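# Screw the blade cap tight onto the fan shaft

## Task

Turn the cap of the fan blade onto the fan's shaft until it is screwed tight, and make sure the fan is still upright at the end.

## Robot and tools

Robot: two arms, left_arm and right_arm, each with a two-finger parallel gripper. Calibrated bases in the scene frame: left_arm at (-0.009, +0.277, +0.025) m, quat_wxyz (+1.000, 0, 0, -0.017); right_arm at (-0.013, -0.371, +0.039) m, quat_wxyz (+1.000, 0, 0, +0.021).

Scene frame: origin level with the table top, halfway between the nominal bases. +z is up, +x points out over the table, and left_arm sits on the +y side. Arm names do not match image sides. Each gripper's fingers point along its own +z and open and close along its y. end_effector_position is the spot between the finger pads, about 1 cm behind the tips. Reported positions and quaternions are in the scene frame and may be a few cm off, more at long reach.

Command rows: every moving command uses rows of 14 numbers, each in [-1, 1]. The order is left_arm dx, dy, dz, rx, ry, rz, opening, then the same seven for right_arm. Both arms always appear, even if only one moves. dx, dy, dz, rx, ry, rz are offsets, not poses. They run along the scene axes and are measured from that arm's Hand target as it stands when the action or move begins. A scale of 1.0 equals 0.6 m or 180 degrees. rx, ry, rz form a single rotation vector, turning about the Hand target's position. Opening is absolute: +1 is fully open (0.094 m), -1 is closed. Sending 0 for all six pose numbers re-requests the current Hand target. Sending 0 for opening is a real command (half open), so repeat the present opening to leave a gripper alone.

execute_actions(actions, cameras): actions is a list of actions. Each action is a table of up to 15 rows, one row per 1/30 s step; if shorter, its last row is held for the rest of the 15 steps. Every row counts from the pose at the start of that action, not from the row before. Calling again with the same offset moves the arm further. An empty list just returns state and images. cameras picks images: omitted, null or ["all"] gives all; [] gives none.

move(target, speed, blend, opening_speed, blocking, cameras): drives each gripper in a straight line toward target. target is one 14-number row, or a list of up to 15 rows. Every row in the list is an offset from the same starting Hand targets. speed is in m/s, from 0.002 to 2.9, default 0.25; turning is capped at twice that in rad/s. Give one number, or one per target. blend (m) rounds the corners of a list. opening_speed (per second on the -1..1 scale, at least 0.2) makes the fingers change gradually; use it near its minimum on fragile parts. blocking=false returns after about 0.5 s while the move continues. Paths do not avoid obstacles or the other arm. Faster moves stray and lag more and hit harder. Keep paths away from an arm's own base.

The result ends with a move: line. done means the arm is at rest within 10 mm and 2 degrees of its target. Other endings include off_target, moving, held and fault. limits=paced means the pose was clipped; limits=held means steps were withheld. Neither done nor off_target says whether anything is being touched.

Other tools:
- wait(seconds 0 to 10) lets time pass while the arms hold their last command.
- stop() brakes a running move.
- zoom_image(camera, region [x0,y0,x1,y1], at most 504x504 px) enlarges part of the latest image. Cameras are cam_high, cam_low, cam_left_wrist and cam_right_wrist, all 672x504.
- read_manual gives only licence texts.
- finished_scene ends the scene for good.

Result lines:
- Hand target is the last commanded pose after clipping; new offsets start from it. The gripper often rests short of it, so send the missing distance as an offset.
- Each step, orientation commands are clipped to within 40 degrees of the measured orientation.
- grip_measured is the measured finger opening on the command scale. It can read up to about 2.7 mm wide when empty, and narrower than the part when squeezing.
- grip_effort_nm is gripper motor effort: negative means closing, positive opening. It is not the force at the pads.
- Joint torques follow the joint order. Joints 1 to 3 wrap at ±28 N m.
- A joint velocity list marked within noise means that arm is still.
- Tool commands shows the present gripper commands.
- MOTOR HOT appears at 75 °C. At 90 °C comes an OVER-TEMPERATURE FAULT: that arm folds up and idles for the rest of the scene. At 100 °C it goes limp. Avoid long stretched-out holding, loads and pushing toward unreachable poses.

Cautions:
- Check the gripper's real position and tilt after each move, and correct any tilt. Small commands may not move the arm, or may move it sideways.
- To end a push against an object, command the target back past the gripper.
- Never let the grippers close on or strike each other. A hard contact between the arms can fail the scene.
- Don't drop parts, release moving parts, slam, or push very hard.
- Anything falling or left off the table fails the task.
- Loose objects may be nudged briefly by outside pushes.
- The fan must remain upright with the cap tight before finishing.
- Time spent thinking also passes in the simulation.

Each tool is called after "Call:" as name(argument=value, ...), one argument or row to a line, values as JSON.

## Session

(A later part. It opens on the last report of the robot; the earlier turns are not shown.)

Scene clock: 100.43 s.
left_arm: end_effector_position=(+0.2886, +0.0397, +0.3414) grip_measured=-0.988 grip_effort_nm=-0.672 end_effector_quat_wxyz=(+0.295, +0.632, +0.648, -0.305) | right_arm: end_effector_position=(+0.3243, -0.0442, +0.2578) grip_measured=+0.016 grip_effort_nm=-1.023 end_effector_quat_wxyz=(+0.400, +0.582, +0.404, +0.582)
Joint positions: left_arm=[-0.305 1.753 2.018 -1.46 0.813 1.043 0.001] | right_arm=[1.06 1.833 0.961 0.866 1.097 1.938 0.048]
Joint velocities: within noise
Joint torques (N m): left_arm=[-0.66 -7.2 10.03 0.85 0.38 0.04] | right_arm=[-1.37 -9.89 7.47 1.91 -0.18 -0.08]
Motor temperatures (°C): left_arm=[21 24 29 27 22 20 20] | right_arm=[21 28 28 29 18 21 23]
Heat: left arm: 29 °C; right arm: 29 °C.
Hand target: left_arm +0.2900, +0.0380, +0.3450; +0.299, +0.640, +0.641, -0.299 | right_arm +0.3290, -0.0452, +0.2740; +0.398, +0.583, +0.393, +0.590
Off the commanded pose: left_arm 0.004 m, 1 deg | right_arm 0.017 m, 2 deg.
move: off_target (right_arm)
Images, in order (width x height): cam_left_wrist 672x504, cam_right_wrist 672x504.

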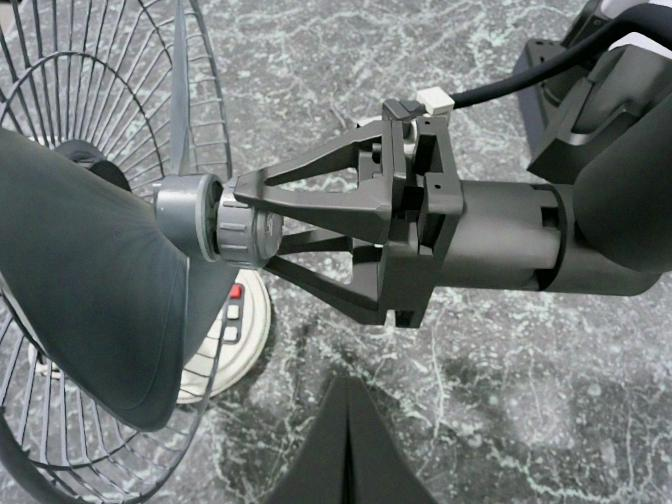

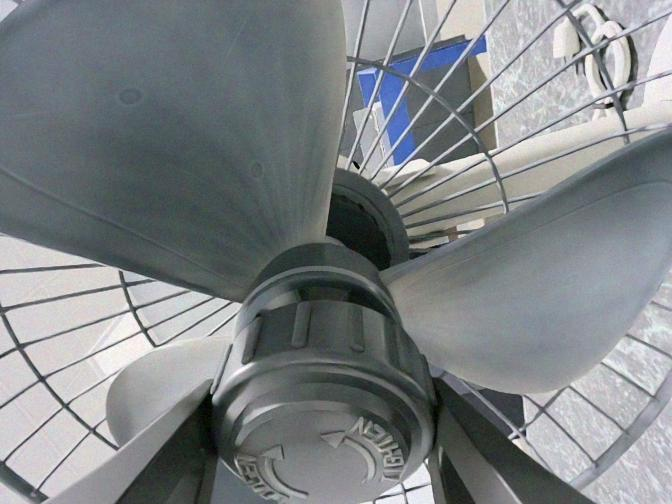

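Call:
move(
  target=[0,0,0,0,0,0,-1, -0.003,-0.001,0.006,0,-0.001,0,-0.1],
  speed=0.05,
  cameras=[],
)

Scene clock: 101.27 s.
left_arm: end_effector_position=(+0.2886, +0.0397, +0.3414) grip_measured=-0.988 grip_effort_nm=-0.667 end_effector_quat_wxyz=(+0.295, +0.632, +0.648, -0.305) | right_arm: end_effector_position=(+0.3243, -0.0443, +0.2581) grip_measured=+0.016 grip_effort_nm=-1.023 end_effector_quat_wxyz=(+0.402, +0.581, +0.405, +0.581)
Joint positions: left_arm=[-0.305 1.753 2.018 -1.46 0.813 1.043 0.001] | right_arm=[1.06 1.833 0.961 0.866 1.097 1.932 0.048]
Joint velocities: within noise
Joint torques (N m): left_arm=[-0.7 -7.13 9.94 0.83 0.36 0.06] | right_arm=[-0.87 -10.59 7.16 1.82 -0.21 -0.11]
Motor temperatures (°C): left_arm=[21 24 29 27 22 20 20] | right_arm=[21 28 28 29 18 21 23]
Heat: left arm: 29 °C; right arm: 29 °C.
Hand target: left_arm +0.2900, +0.0380, +0.3450; +0.299, +0.640, +0.641, -0.299 | right_arm +0.3272, -0.0457, +0.2776; +0.399, +0.582, +0.392, +0.591
Off the commanded pose: left_arm 0.004 m, 1 deg | right_arm 0.020 m, 2 deg.
move: off_target (right_arm)
No camera images: "cameras" was empty.

Call:
move(
  target=[0,0,0,0,0,0,-1, 0.002,-0.002,0.0055,0,0,0,-0.1],
  speed=0.05,
  cameras=[],
)

Scene clock: 102.13 s.
left_arm: end_effector_position=(+0.2886, +0.0397, +0.3414) grip_measured=-0.988 grip_effort_nm=-0.667 end_effector_quat_wxyz=(+0.295, +0.632, +0.648, -0.305) | right_arm: end_effector_position=(+0.3240, -0.0448, +0.2583) grip_measured=+0.016 grip_effort_nm=-1.028 end_effector_quat_wxyz=(+0.404, +0.580, +0.408, +0.578)
Joint positions: left_arm=[-0.305 1.753 2.018 -1.46 0.813 1.043 0.001] | right_arm=[1.06 1.828 0.961 0.854 1.097 1.93 0.048]
Joint velocities: within noise
Joint torques (N m): left_arm=[-0.83 -7.06 10.03 0.83 0.35 0.08] | right_arm=[-1.28 -11.04 7.49 1.86 -0.22 -0.09]
Motor temperatures (°C): left_arm=[21 24 29 27 22 20 20] | right_arm=[21 28 28 29 18 21 23]
Heat: left arm: 29 °C; right arm: 29 °C.
Hand target: left_arm +0.2900, +0.0380, +0.3450; +0.299, +0.640, +0.641, -0.299 | right_arm +0.3284, -0.0469, +0.2809; +0.399, +0.581, +0.392, +0.591
Off the commanded pose: left_arm 0.004 m, 1 deg | right_arm 0.023 m, 2 deg.
move: off_target (right_arm)
No camera images: "cameras" was empty.

Call:
move(
  target=[0,0,0,0,0,0,-1, 0.0,-0.001,0.004,0,-0.0025,0,-0.1],
  speed=0.05,
  cameras=["cam_left_wrist", "cam_right_wrist"],
)

Call:
zoom_image(
  camera="cam_left_wrist",
  region=[170, 160, 290, 280],
)

Call:
zoom_image(
  camera="cam_right_wrist",
  region=[200, 150, 460, 360],
)

Scene clock: 103.13 s.
left_arm: end_effector_position=(+0.2886, +0.0397, +0.3414) grip_measured=-0.988 grip_effort_nm=-0.667 end_effector_quat_wxyz=(+0.295, +0.632, +0.648, -0.305) | right_arm: end_effector_position=(+0.3241, -0.0449, +0.2584) grip_measured=+0.016 grip_effort_nm=-1.023 end_effector_quat_wxyz=(+0.408, +0.577, +0.412, +0.575)
Joint positions: left_arm=[-0.305 1.753 2.018 -1.46 0.813 1.043 0.001] | right_arm=[1.059 1.827 0.961 0.853 1.097 1.917 0.048]
Joint velocities: within noise
Joint torques (N m): left_arm=[-0.66 -7.27 10.09 0.82 0.37 0.1] | right_arm=[-1.29 -11.23 7.23 2.07 -0.22 -0.11]
Motor temperatures (°C): left_arm=[21 24 29 27 22 20 20] | right_arm=[21 28 28 29 18 21 23]
Heat: left arm: 29 °C; right arm: 29 °C.
Hand target: left_arm +0.2900, +0.0380, +0.3450; +0.299, +0.640, +0.641, -0.299 | right_arm +0.3284, -0.0475, +0.2833; +0.400, +0.579, +0.391, +0.593
Off the commanded pose: left_arm 0.004 m, 1 deg | right_arm 0.025 m, 3 deg.
move: off_target (right_arm)
Images, in order (width x height): cam_left_wrist 672x504, cam_right_wrist 672x504.

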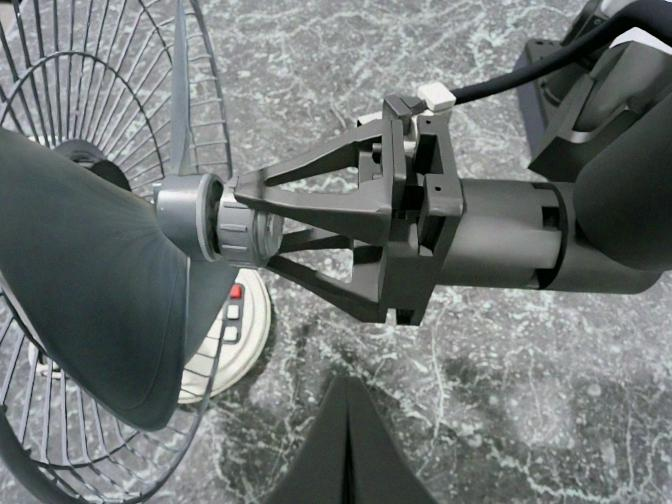

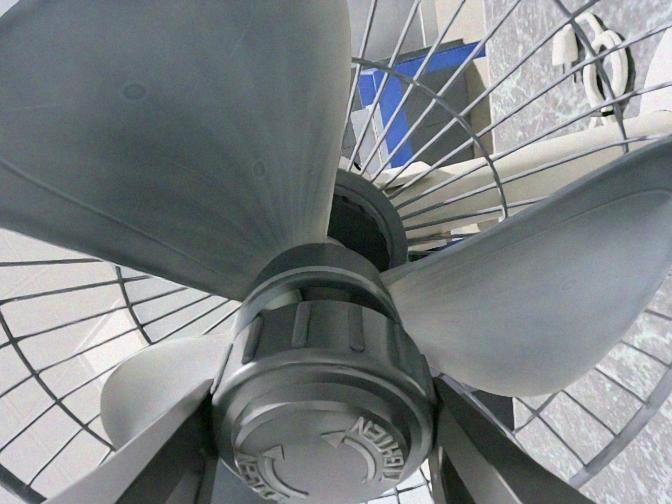

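Scaled by 4.200 from the camera's 672x504 image, which has a finer 960x720 frame.

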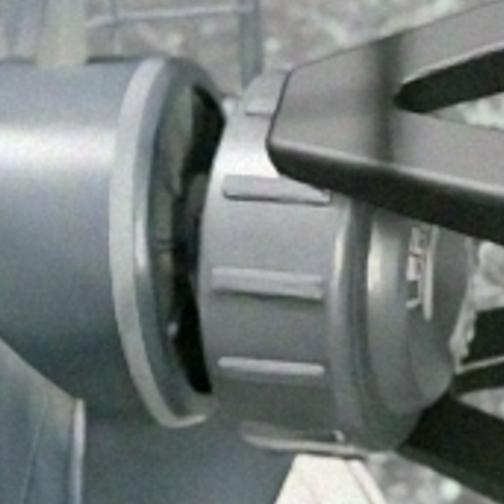

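Scaled by 1.938 from the camera's 672x504 image, which has a finer 960x720 frame.

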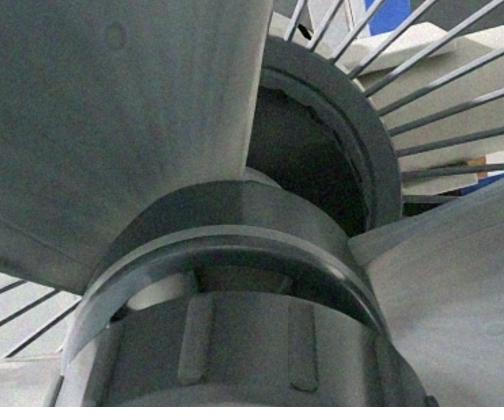

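Call:
move(
  target=[0,0,0,0,0,0,-1, 0.0,-0.001,0.004,0,-0.001,0,-0.1],
  speed=0.05,
  cameras=[],
)

Scene clock: 104.00 s.
left_arm: end_effector_position=(+0.2886, +0.0397, +0.3414) grip_measured=-0.988 grip_effort_nm=-0.672 end_effector_quat_wxyz=(+0.295, +0.632, +0.648, -0.305) | right_arm: end_effector_position=(+0.3242, -0.0451, +0.2587) grip_measured=+0.016 grip_effort_nm=-1.033 end_effector_quat_wxyz=(+0.409, +0.576, +0.413, +0.574)
Joint positions: left_arm=[-0.305 1.753 2.018 -1.46 0.813 1.043 0.001] | right_arm=[1.059 1.827 0.961 0.853 1.097 1.911 0.048]
Joint velocities: within noise
Joint torques (N m): left_arm=[-0.59 -7.05 10 0.82 0.36 0.08] | right_arm=[-1.43 -11.55 7.23 2.13 -0.25 -0.08]
Motor temperatures (°C): left_arm=[21 24 29 27 22 20 20] | right_arm=[21 29 28 29 18 21 23]
Heat: left arm: 29 °C; right arm: 29 °C.
Hand target: left_arm +0.2900, +0.0380, +0.3450; +0.299, +0.640, +0.641, -0.299 | right_arm +0.3284, -0.0481, +0.2856; +0.401, +0.578, +0.390, +0.594
Off the commanded pose: left_arm 0.004 m, 1 deg | right_arm 0.027 m, 4 deg.
move: off_target (right_arm)
No camera images: "cameras" was empty.

Call:
move(
  target=[0,0,0,0,0,0,-1, 0.001,-0.001,0.003,0,0,0,-0.1],
  speed=0.05,
  cameras=[],
)

Scene clock: 104.87 s.
left_arm: end_effector_position=(+0.2886, +0.0397, +0.3414) grip_measured=-0.988 grip_effort_nm=-0.667 end_effector_quat_wxyz=(+0.295, +0.632, +0.648, -0.305) | right_arm: end_effector_position=(+0.3247, -0.0452, +0.2593) grip_measured=+0.016 grip_effort_nm=-1.023 end_effector_quat_wxyz=(+0.409, +0.575, +0.416, +0.574)
Joint positions: left_arm=[-0.305 1.753 2.018 -1.46 0.813 1.043 0.001] | right_arm=[1.057 1.823 0.961 0.847 1.092 1.91 0.048]
Joint velocities: within noise
Joint torques (N m): left_arm=[-0.54 -7.12 10.03 0.81 0.37 0.05] | right_arm=[-1.4 -11.52 7.45 2.09 -0.17 -0.07]
Motor temperatures (°C): left_arm=[21 24 29 27 22 20 20] | right_arm=[21 29 28 29 18 21 23]
Heat: left arm: 29 °C; right arm: 29 °C.
Hand target: left_arm +0.2900, +0.0380, +0.3450; +0.299, +0.640, +0.641, -0.299 | right_arm +0.3290, -0.0487, +0.2875; +0.401, +0.578, +0.390, +0.594
Off the commanded pose: left_arm 0.004 m, 1 deg | right_arm 0.029 m, 4 deg.
move: off_target (right_arm)
No camera images: "cameras" was empty.

Call:
move(
  target=[0,0,0,0,0,0,-1, 0.001,-0.0005,0.002,0,0,0,-0.1],
  speed=0.05,
  cameras=["cam_left_wrist", "cam_right_wrist"],
)

Call:
zoom_image(
  camera="cam_left_wrist",
  region=[170, 160, 290, 280],
)

Call:
zoom_image(
  camera="cam_right_wrist",
  region=[200, 150, 460, 360],
)

Scene clock: 105.73 s.
left_arm: end_effector_position=(+0.2886, +0.0397, +0.3414) grip_measured=-0.988 grip_effort_nm=-0.667 end_effector_quat_wxyz=(+0.295, +0.632, +0.648, -0.305) | right_arm: end_effector_position=(+0.3247, -0.0452, +0.2593) grip_measured=+0.016 grip_effort_nm=-1.018 end_effector_quat_wxyz=(+0.409, +0.575, +0.417, +0.573)
Joint positions: left_arm=[-0.305 1.753 2.018 -1.46 0.813 1.043 0.001] | right_arm=[1.056 1.821 0.961 0.84 1.09 1.91 0.048]
Joint velocities: within noise
Joint torques (N m): left_arm=[-0.59 -7.09 10.06 0.83 0.36 0.08] | right_arm=[-1.54 -11.69 7.53 2.08 -0.18 -0.07]
Motor temperatures (°C): left_arm=[21 24 29 27 22 20 20] | right_arm=[21 29 28 29 18 21 23]
Heat: left arm: 29 °C; right arm: 29 °C.
Hand target: left_arm +0.2900, +0.0380, +0.3450; +0.299, +0.640, +0.641, -0.299 | right_arm +0.3297, -0.0491, +0.2886; +0.401, +0.578, +0.390, +0.594
Off the commanded pose: left_arm 0.004 m, 1 deg | right_arm 0.030 m, 4 deg.
move: off_target (right_arm)
Images, in order (width x height): cam_left_wrist 672x504, cam_right_wrist 672x504.

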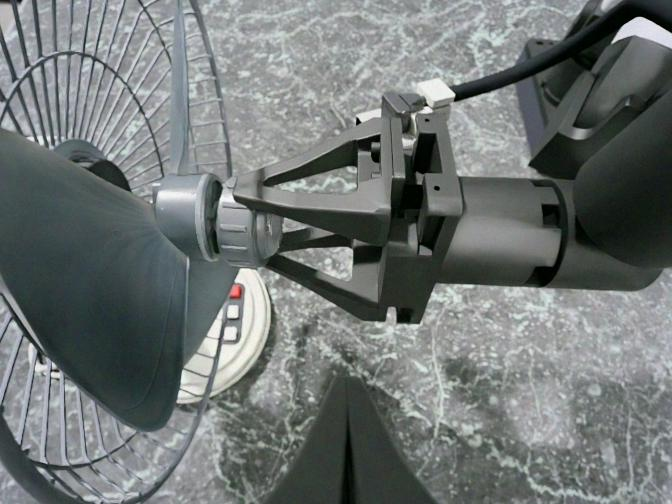

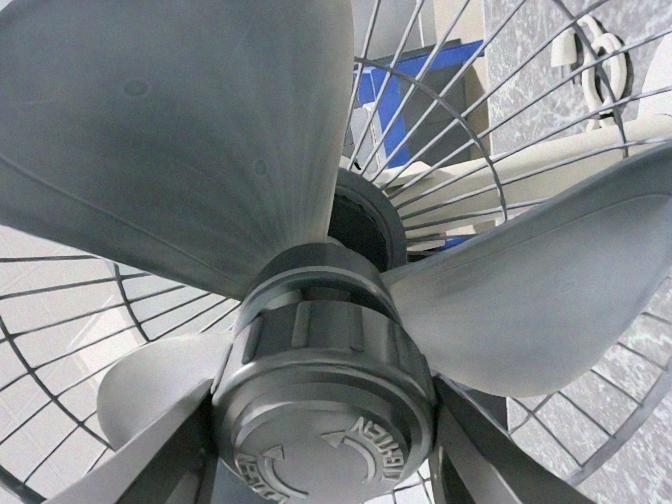

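Scaled by 4.200 from the camera's 672x504 image, which has a finer 960x720 frame.

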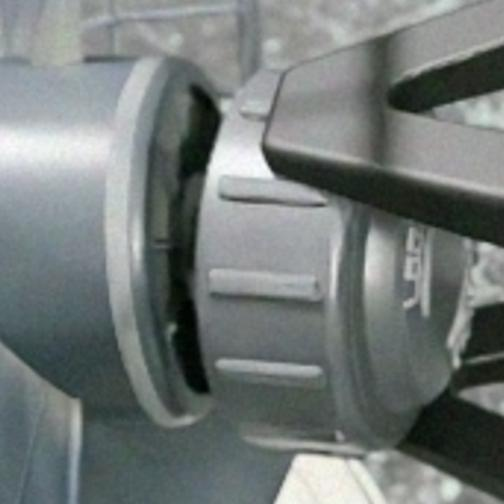

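Scaled by 1.938 from the camera's 672x504 image, which has a finer 960x720 frame.

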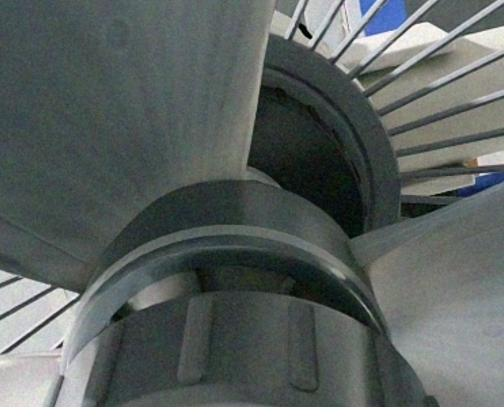

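Call:
move(
  target=[0,0,0,0,0,0,-1, 0.0,0.004,-0.030,0,0.002,0,-0.1],
  speed=0.05,
  cameras=["cam_left_wrist", "cam_right_wrist"],
)

Call:
zoom_image(
  camera="cam_left_wrist",
  region=[170, 160, 290, 280],
)

Scene clock: 107.03 s.
left_arm: end_effector_position=(+0.2886, +0.0397, +0.3414) grip_measured=-0.988 grip_effort_nm=-0.672 end_effector_quat_wxyz=(+0.295, +0.632, +0.648, -0.305) | right_arm: end_effector_position=(+0.3248, -0.0454, +0.2608) grip_measured=+0.016 grip_effort_nm=-1.023 end_effector_quat_wxyz=(+0.408, +0.575, +0.414, +0.576)
Joint positions: left_arm=[-0.305 1.753 2.018 -1.46 0.813 1.043 0.001] | right_arm=[1.056 1.82 0.961 0.849 1.09 1.91 0.048]
Joint velocities: within noise
Joint torques (N m): left_arm=[-0.69 -7.19 9.89 0.81 0.36 0.08] | right_arm=[-1.28 -7.57 6.24 2.47 -0.17 0.11]
Motor temperatures (°C): left_arm=[21 24 29 27 22 20 20] | right_arm=[21 29 28 29 18 21 23]
Heat: left arm: 29 °C; right arm: 29 °C.
Hand target: left_arm +0.2900, +0.0380, +0.3450; +0.299, +0.640, +0.641, -0.299 | right_arm +0.3297, -0.0467, +0.2707; +0.400, +0.580, +0.391, +0.592
Off the commanded pose: left_arm 0.004 m, 1 deg | right_arm 0.011 m, 3 deg.
move: off_target (right_arm)
Images, in order (width x height): cam_left_wrist 672x504, cam_right_wrist 672x504.

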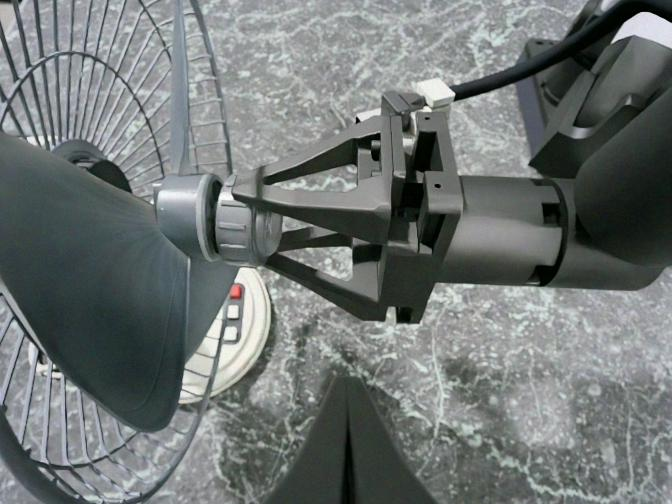

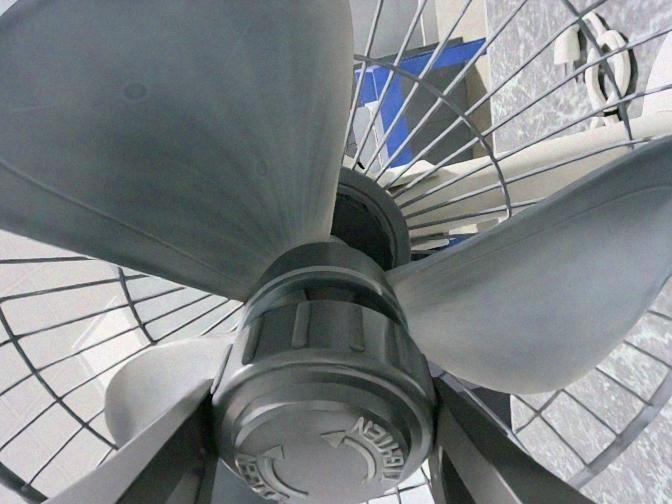

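Scaled by 4.200 from the camera's 672x504 image, which has a finer 960x720 frame.

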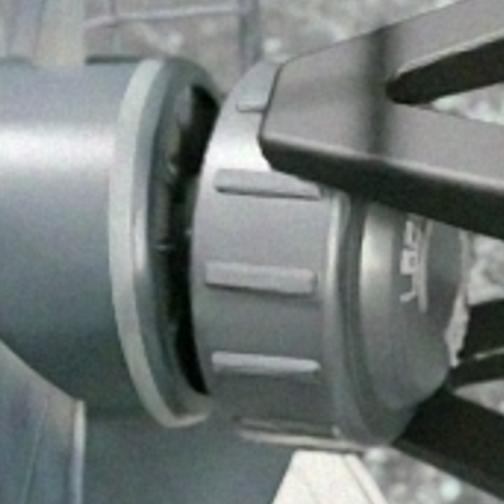

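Call:
move(
  target=[0,0,0,0,0,0,-1, 0.0017,0,0,-0.5,0,-0.0107,-0.1],
  speed=0.5,
)

Call:
zoom_image(
  camera="cam_left_wrist",
  region=[170, 160, 290, 280],
)

Scene clock: 110.20 s.
left_arm: end_effector_position=(+0.2886, +0.0397, +0.3414) grip_measured=-0.988 grip_effort_nm=-0.657 end_effector_quat_wxyz=(+0.295, +0.632, +0.648, -0.305) | right_arm: end_effector_position=(+0.3259, -0.0465, +0.2594) grip_measured=+0.016 grip_effort_nm=-1.023 end_effector_quat_wxyz=(+0.694, +0.116, +0.701, +0.118)
Joint positions: left_arm=[-0.305 1.753 2.018 -1.46 0.813 1.043 0.001] | right_arm=[1.053 1.82 0.961 0.84 1.09 0.351 0.048]
Joint velocities: within noise
Joint torques (N m): left_arm=[-0.7 -7.13 9.88 0.81 0.31 0.1] | right_arm=[-1.22 -7.75 6.48 2.68 -0.17 -0.05]
Motor temperatures (°C): left_arm=[21 24 29 27 22 20 20] | right_arm=[21 29 28 30 18 21 23]
Heat: left arm: 29 °C; right arm: 30 °C.
Hand target: left_arm +0.2900, +0.0380, +0.3450; +0.299, +0.640, +0.641, -0.299 | right_arm +0.3307, -0.0467, +0.2707; +0.702, +0.133, +0.687, +0.136
Off the commanded pose: left_arm 0.004 m, 1 deg | right_arm 0.012 m, 3 deg.
move: off_target (right_arm)

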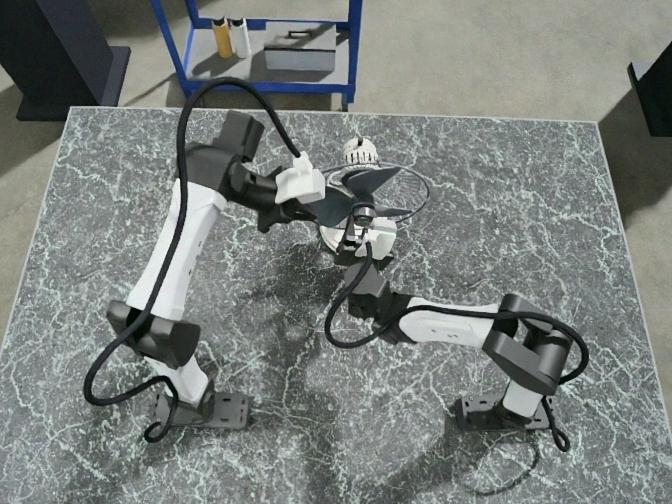

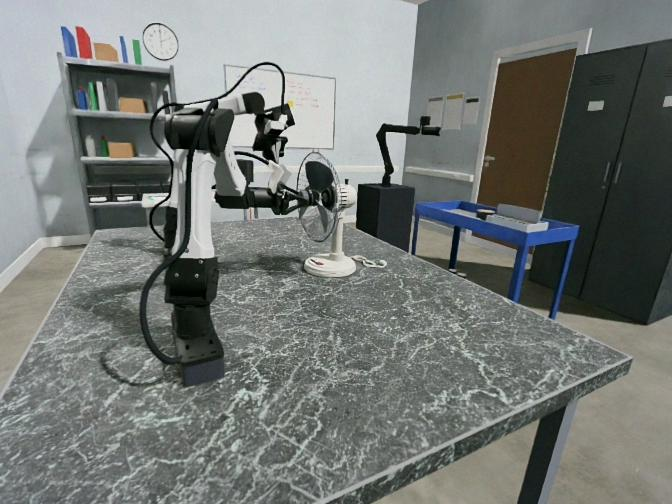

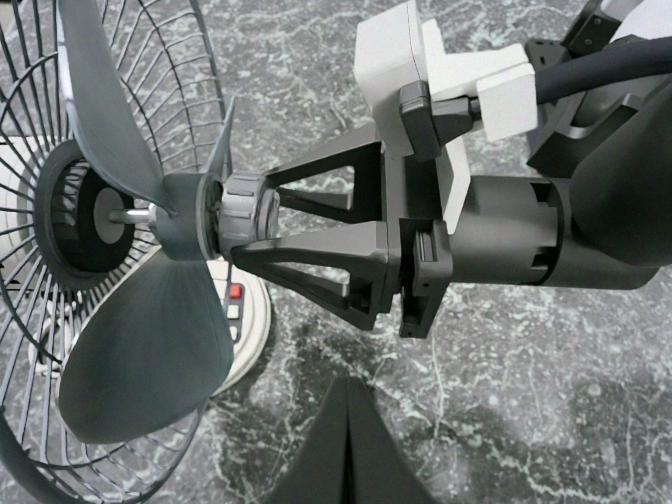

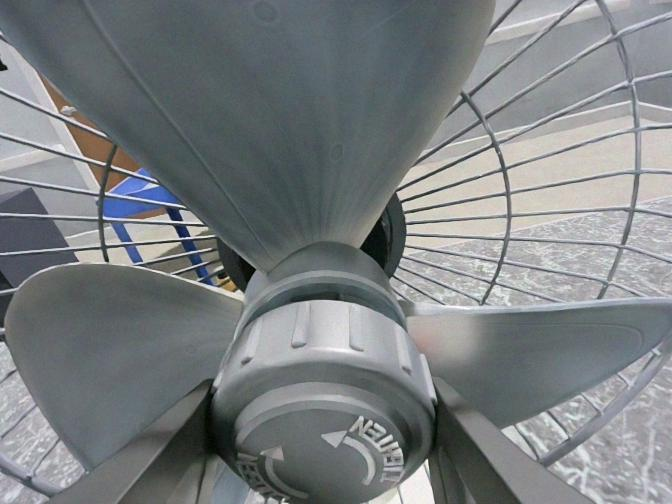

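Scaled by 4.200 from the camera's 672x504 image, which has a finer 960x720 frame.

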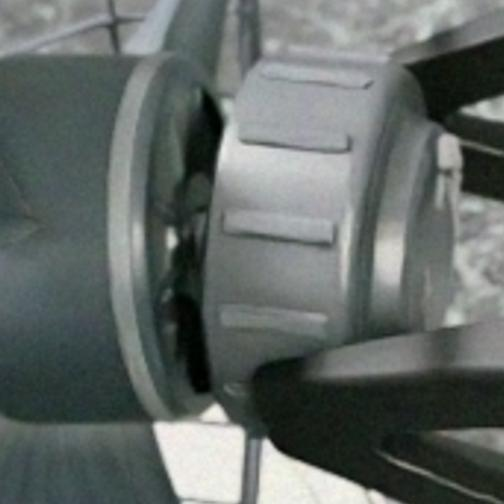

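Call:
move(
  target=[
    [-0.067,0.137,-0.025,-0.18,-0.03,0.045,-1, 0,0,0,0,0,0,-0.1],
    [0.045,0.165,-0.19,-0.3576,-0.0571,0.0887,-1, 0,0,0,0,0,0,-0.1],
  ],
  speed=0.2,
)

Call:
zoom_image(
  camera="cam_left_wrist",
  region=[100, 0, 604, 504],
)

Scene clock: 122.80 s.
left_arm: end_effector_position=(+0.3176, +0.1357, +0.2324) grip_measured=-0.988 grip_effort_nm=-0.667 end_effector_quat_wxyz=(+0.529, +0.482, +0.521, -0.465) | right_arm: end_effector_position=(+0.3259, -0.0465, +0.2594) grip_measured=+0.016 grip_effort_nm=-1.028 end_effector_quat_wxyz=(+0.694, +0.116, +0.701, +0.118)
Joint positions: left_arm=[0.13 1.639 0.954 -0.246 1.56 0.955 0.001] | right_arm=[1.053 1.82 0.961 0.84 1.09 0.35 0.048]
Joint velocities: within noise
Joint torques (N m): left_arm=[0.09 -6.83 6.2 1.28 0.62 0.04] | right_arm=[-1.17 -7.51 6.39 2.7 -0.16 -0.02]
Motor temperatures (°C): left_arm=[21 25 30 27 22 20 20] | right_arm=[21 28 28 33 18 21 23]
Heat: left arm: 30 °C; right arm: 33 °C.
Hand target: left_arm +0.3170, +0.1370, +0.2310; +0.682, +0.316, +0.435, -0.496 | right_arm +0.3307, -0.0467, +0.2707; +0.702, +0.133, +0.687, +0.136
Off the commanded pose: left_arm 0.002 m, 28 deg | right_arm 0.012 m, 3 deg.
joint sent to its limit (left arm) — joint 5 (wrist yaw), upper limit. The joint targets are off in orientation, not in position.
move: off_target (left_arm, right_arm)

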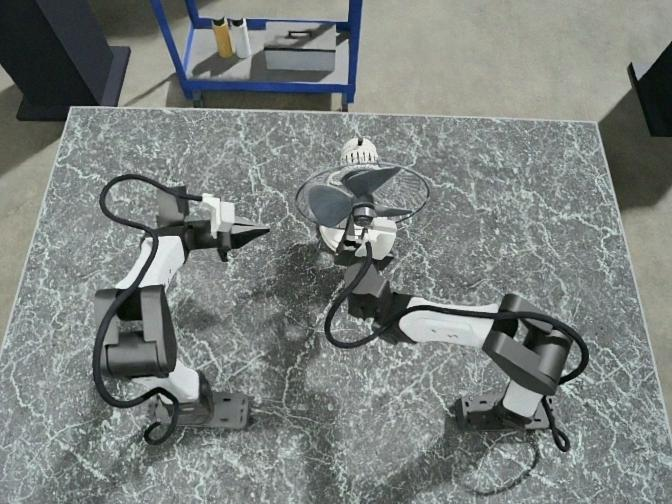

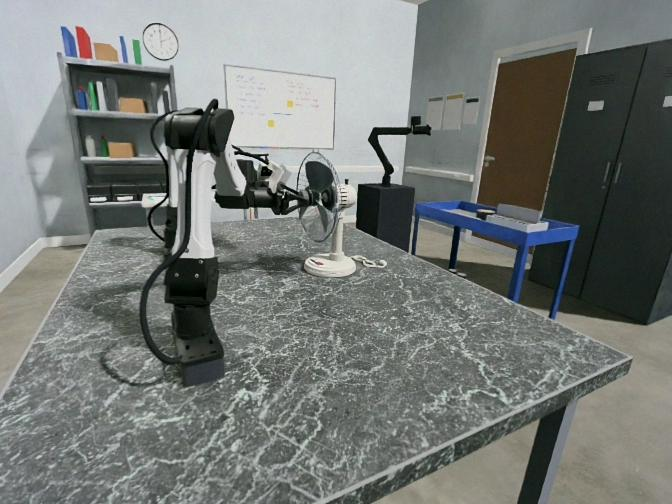

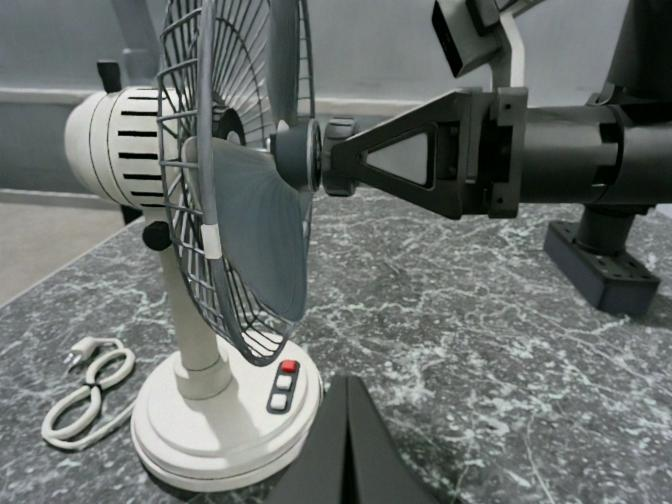

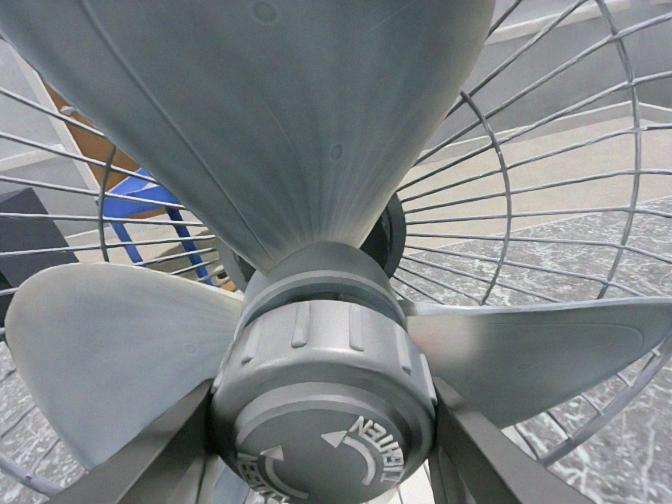

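Scaled by 1.000.

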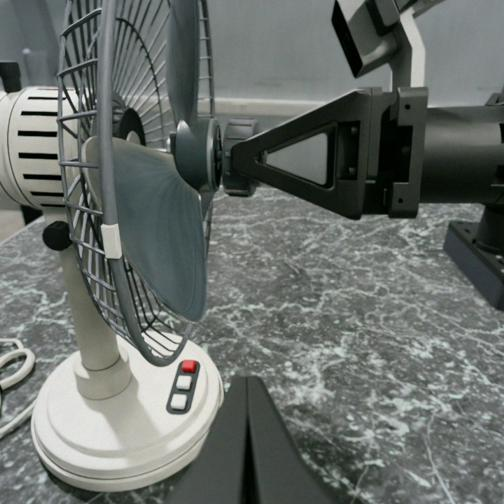

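Call:
zoom_image(
  camera="cam_left_wrist",
  region=[250, 90, 400, 220],
)

Scaled by 3.360 from the camera's 672x504 image, which has a finer 960x720 frame.

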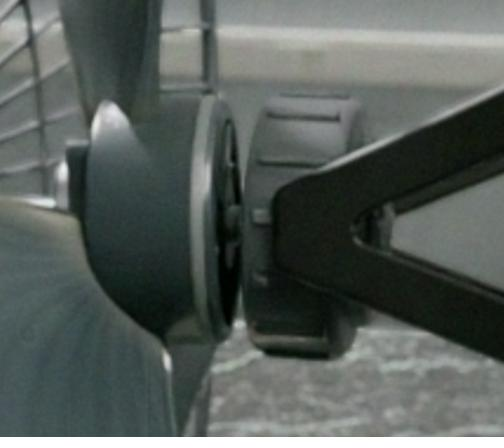

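Call:
move(
  target=[0,0,0,0,0,0,-1, 0.0017,0,0,-0.4,0,-0.0086,-0.1],
  speed=0.5,
)

Call:
zoom_image(
  camera="cam_left_wrist",
  region=[250, 90, 400, 220],
)

Scene clock: 129.20 s.
left_arm: end_effector_position=(+0.3181, +0.1357, +0.2329) grip_measured=-0.988 grip_effort_nm=-0.662 end_effector_quat_wxyz=(+0.531, +0.484, +0.519, -0.463) | right_arm: end_effector_position=(+0.3268, -0.0477, +0.2600) grip_measured=+0.016 grip_effort_nm=-1.028 end_effector_quat_wxyz=(+0.631, -0.315, +0.636, -0.313)
Joint positions: left_arm=[0.13 1.639 0.954 -0.237 1.561 0.955 0.001] | right_arm=[1.05 1.82 0.961 0.844 1.091 -0.907 0.048]
Joint velocities: within noise
Joint torques (N m): left_arm=[0.14 -7.13 6.12 1.3 0.57 -0.03] | right_arm=[-1.18 -7.54 6.48 2.76 -0.25 0.03]
Motor temperatures (°C): left_arm=[21 25 30 27 22 20 20] | right_arm=[21 28 28 33 18 21 23]
Heat: left arm: 30 °C; right arm: 33 °C.
Hand target: left_arm +0.3170, +0.1370, +0.2310; +0.682, +0.316, +0.435, -0.496 | right_arm +0.3317, -0.0467, +0.2707; +0.648, -0.296, +0.634, -0.302
Off the commanded pose: left_arm 0.003 m, 28 deg | right_arm 0.012 m, 3 deg.
joint sent to its limit (left arm) — joint 5 (wrist yaw), upper limit. The joint targets are off in orientation, not in position.
move: off_target (left_arm, right_arm)

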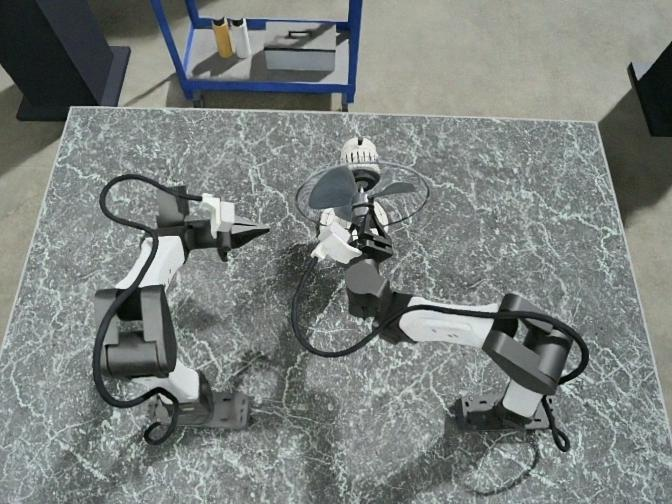

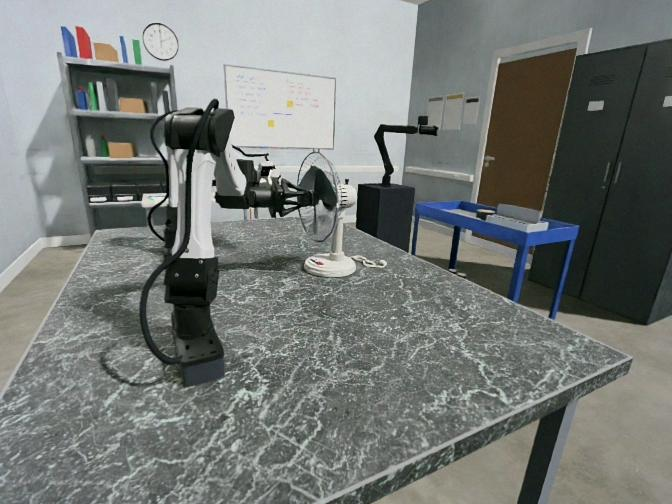

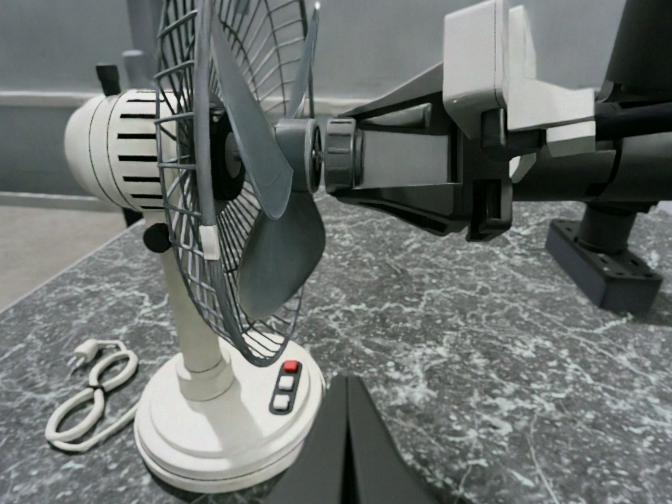

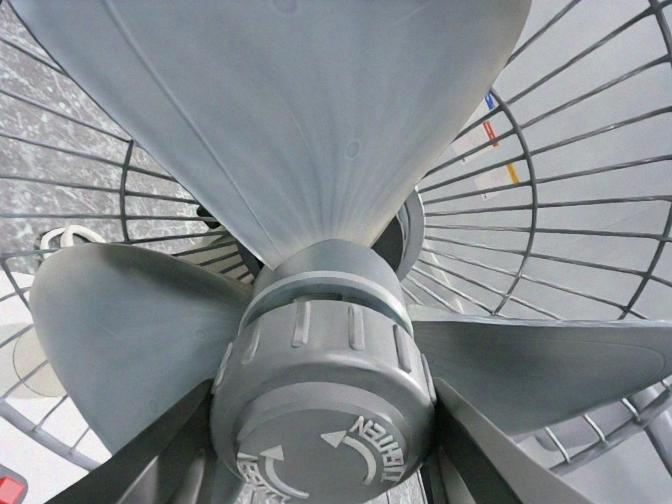

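Scaled by 3.360 from the camera's 672x504 image, which has a finer 960x720 frame.

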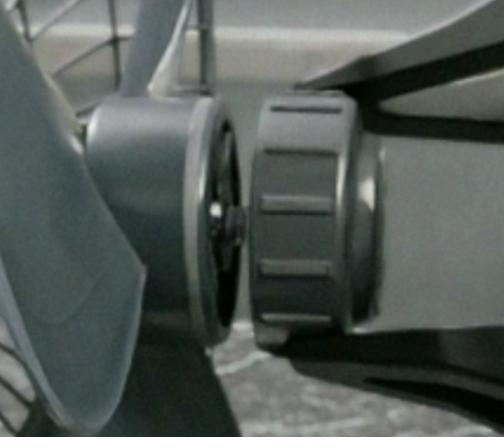

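Call:
move(
  target=[
    [-0.112,0.005,0.007,-0.196,0.4604,0.0444,-1, 0,0,0,0,0,0,-0.1],
    [-0.0333,-0.085,-0.0233,-0.196,0.4604,0.0444,-1, 0,0,0,0,0,0,-0.1],
  ],
  speed=[0.4, 0.15],
)

Scene clock: 135.90 s.
left_arm: end_effector_position=(+0.2976, +0.0848, +0.2187) grip_measured=-0.988 grip_effort_nm=-0.657 end_effector_quat_wxyz=(+0.313, -0.312, +0.637, -0.631) | right_arm: end_effector_position=(+0.3269, -0.0478, +0.2600) grip_measured=+0.016 grip_effort_nm=-1.023 end_effector_quat_wxyz=(+0.631, -0.315, +0.636, -0.313)
Joint positions: left_arm=[-0.441 1.207 0.255 0.946 0.18 -1.564 0.001] | right_arm=[1.05 1.82 0.961 0.844 1.091 -0.908 0.048]
Joint velocities: within noise
Joint torques (N m): left_arm=[-0.62 -2.74 6.31 2.45 -0.22 -0.09] | right_arm=[-1.14 -7.51 6.56 2.74 -0.23 0.09]
Motor temperatures (°C): left_arm=[21 26 30 28 22 20 20] | right_arm=[21 28 28 35 18 21 23]
Heat: left arm: 30 °C; right arm: 35 °C.
Hand target: left_arm +0.2970, +0.0860, +0.2170; +0.317, -0.316, +0.632, -0.632 | right_arm +0.3317, -0.0468, +0.2707; +0.648, -0.296, +0.634, -0.303
Off the commanded pose: left_arm 0.002 m, 1 deg | right_arm 0.012 m, 3 deg.
move: off_target (right_arm); limits=paced

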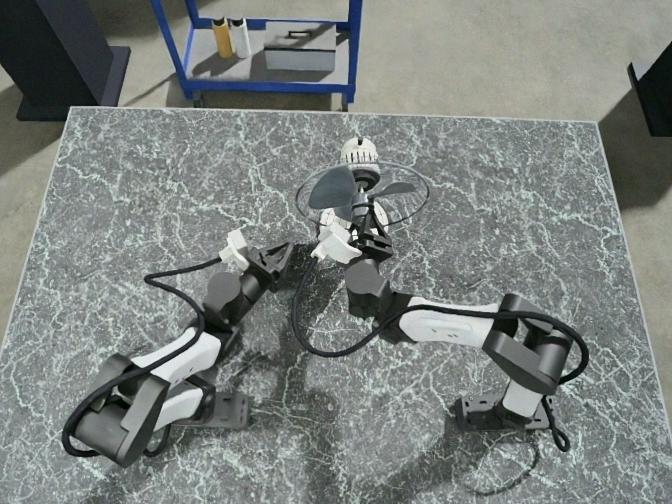

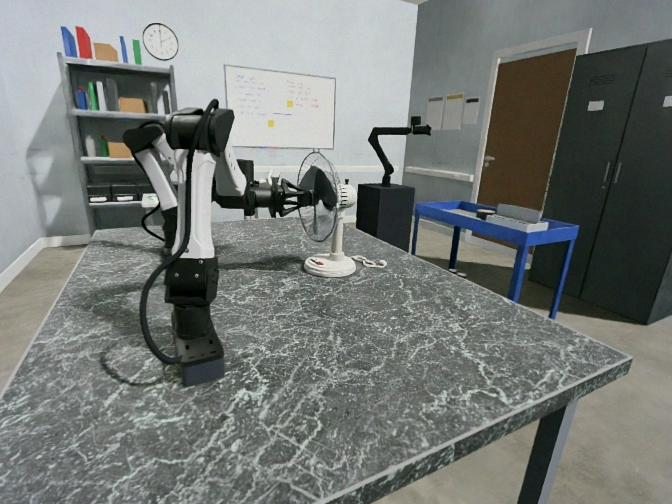

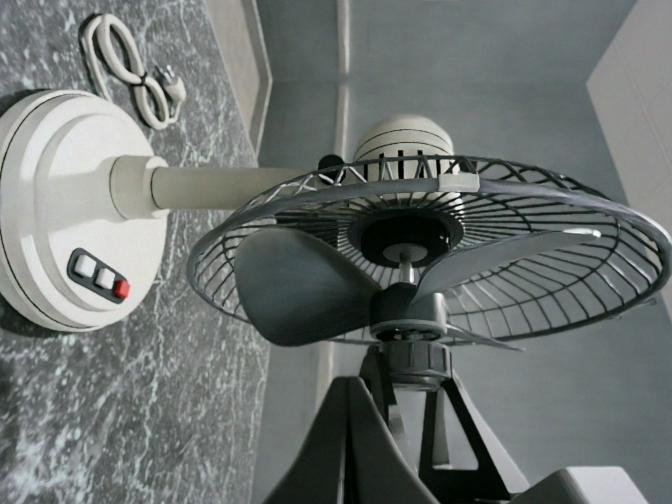

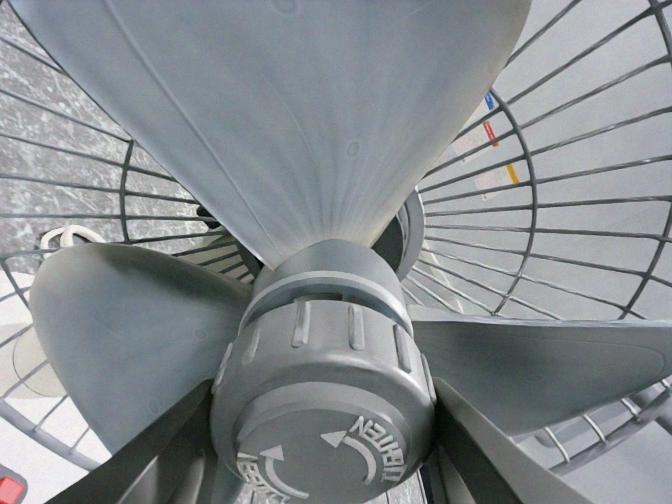

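Call:
move(
  target=[0.0037,-0.036,0.0,0,0,0,-1, 0,0,0,0.594,0,0.0127,-0.1],
  speed=0.5,
)

Call:
zoom_image(
  camera="cam_left_wrist",
  region=[190, 100, 672, 504],
)

Scene clock: 140.27 s.
left_arm: end_effector_position=(+0.2936, +0.0670, +0.2026) grip_measured=-0.988 grip_effort_nm=-0.657 end_effector_quat_wxyz=(+0.306, -0.319, +0.648, -0.620) | right_arm: end_effector_position=(+0.3279, -0.0465, +0.2609) grip_measured=+0.015 grip_effort_nm=-1.023 end_effector_quat_wxyz=(+0.630, +0.321, +0.629, +0.324)
Joint positions: left_arm=[-0.531 1.278 0.255 0.98 0.09 -1.565 0.001] | right_arm=[1.048 1.83 0.961 0.876 1.086 0.94 0.048]
Joint velocities: within noise
Joint torques (N m): left_arm=[-0.64 -3.28 9.66 2.5 -0.18 -0.07] | right_arm=[-1.06 -8.21 6.65 2.24 -0.18 0.17]
Motor temperatures (°C): left_arm=[21 25 30 30 22 20 20] | right_arm=[21 28 28 35 18 21 23]
Heat: left arm: 30 °C; right arm: 35 °C.
Hand target: left_arm +0.2993, +0.0643, +0.2171; +0.317, -0.316, +0.632, -0.633 | right_arm +0.3318, -0.0467, +0.2706; +0.628, +0.333, +0.615, +0.340
Off the commanded pose: left_arm 0.016 m, 3 deg | right_arm 0.011 m, 3 deg.
move: off_target (left_arm, right_arm)

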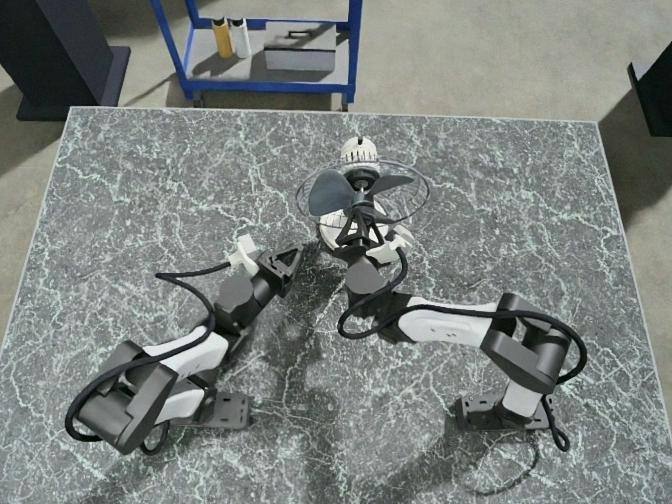

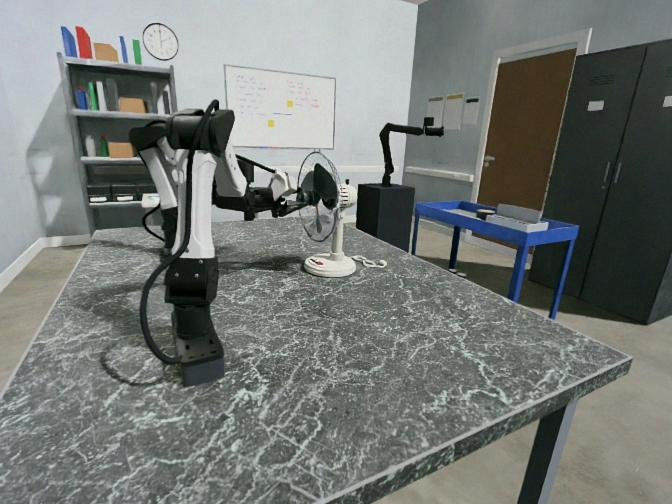

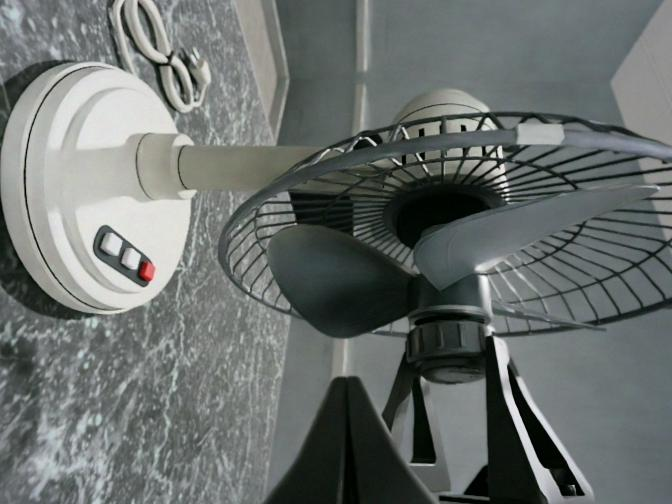

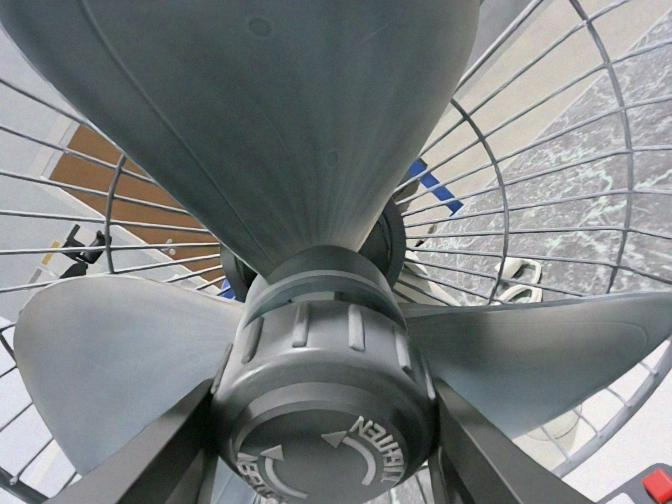

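Scaled by 1.046 from the camera's 672x504 image, which has a finer 960x720 frame.

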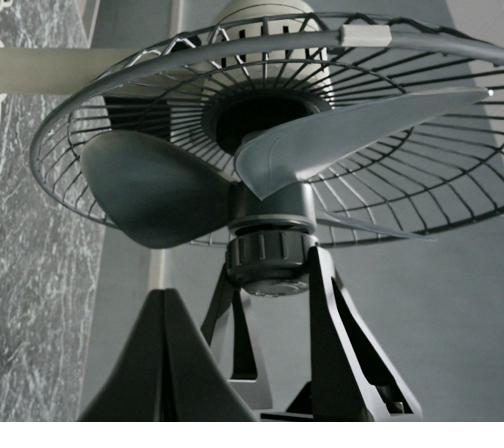

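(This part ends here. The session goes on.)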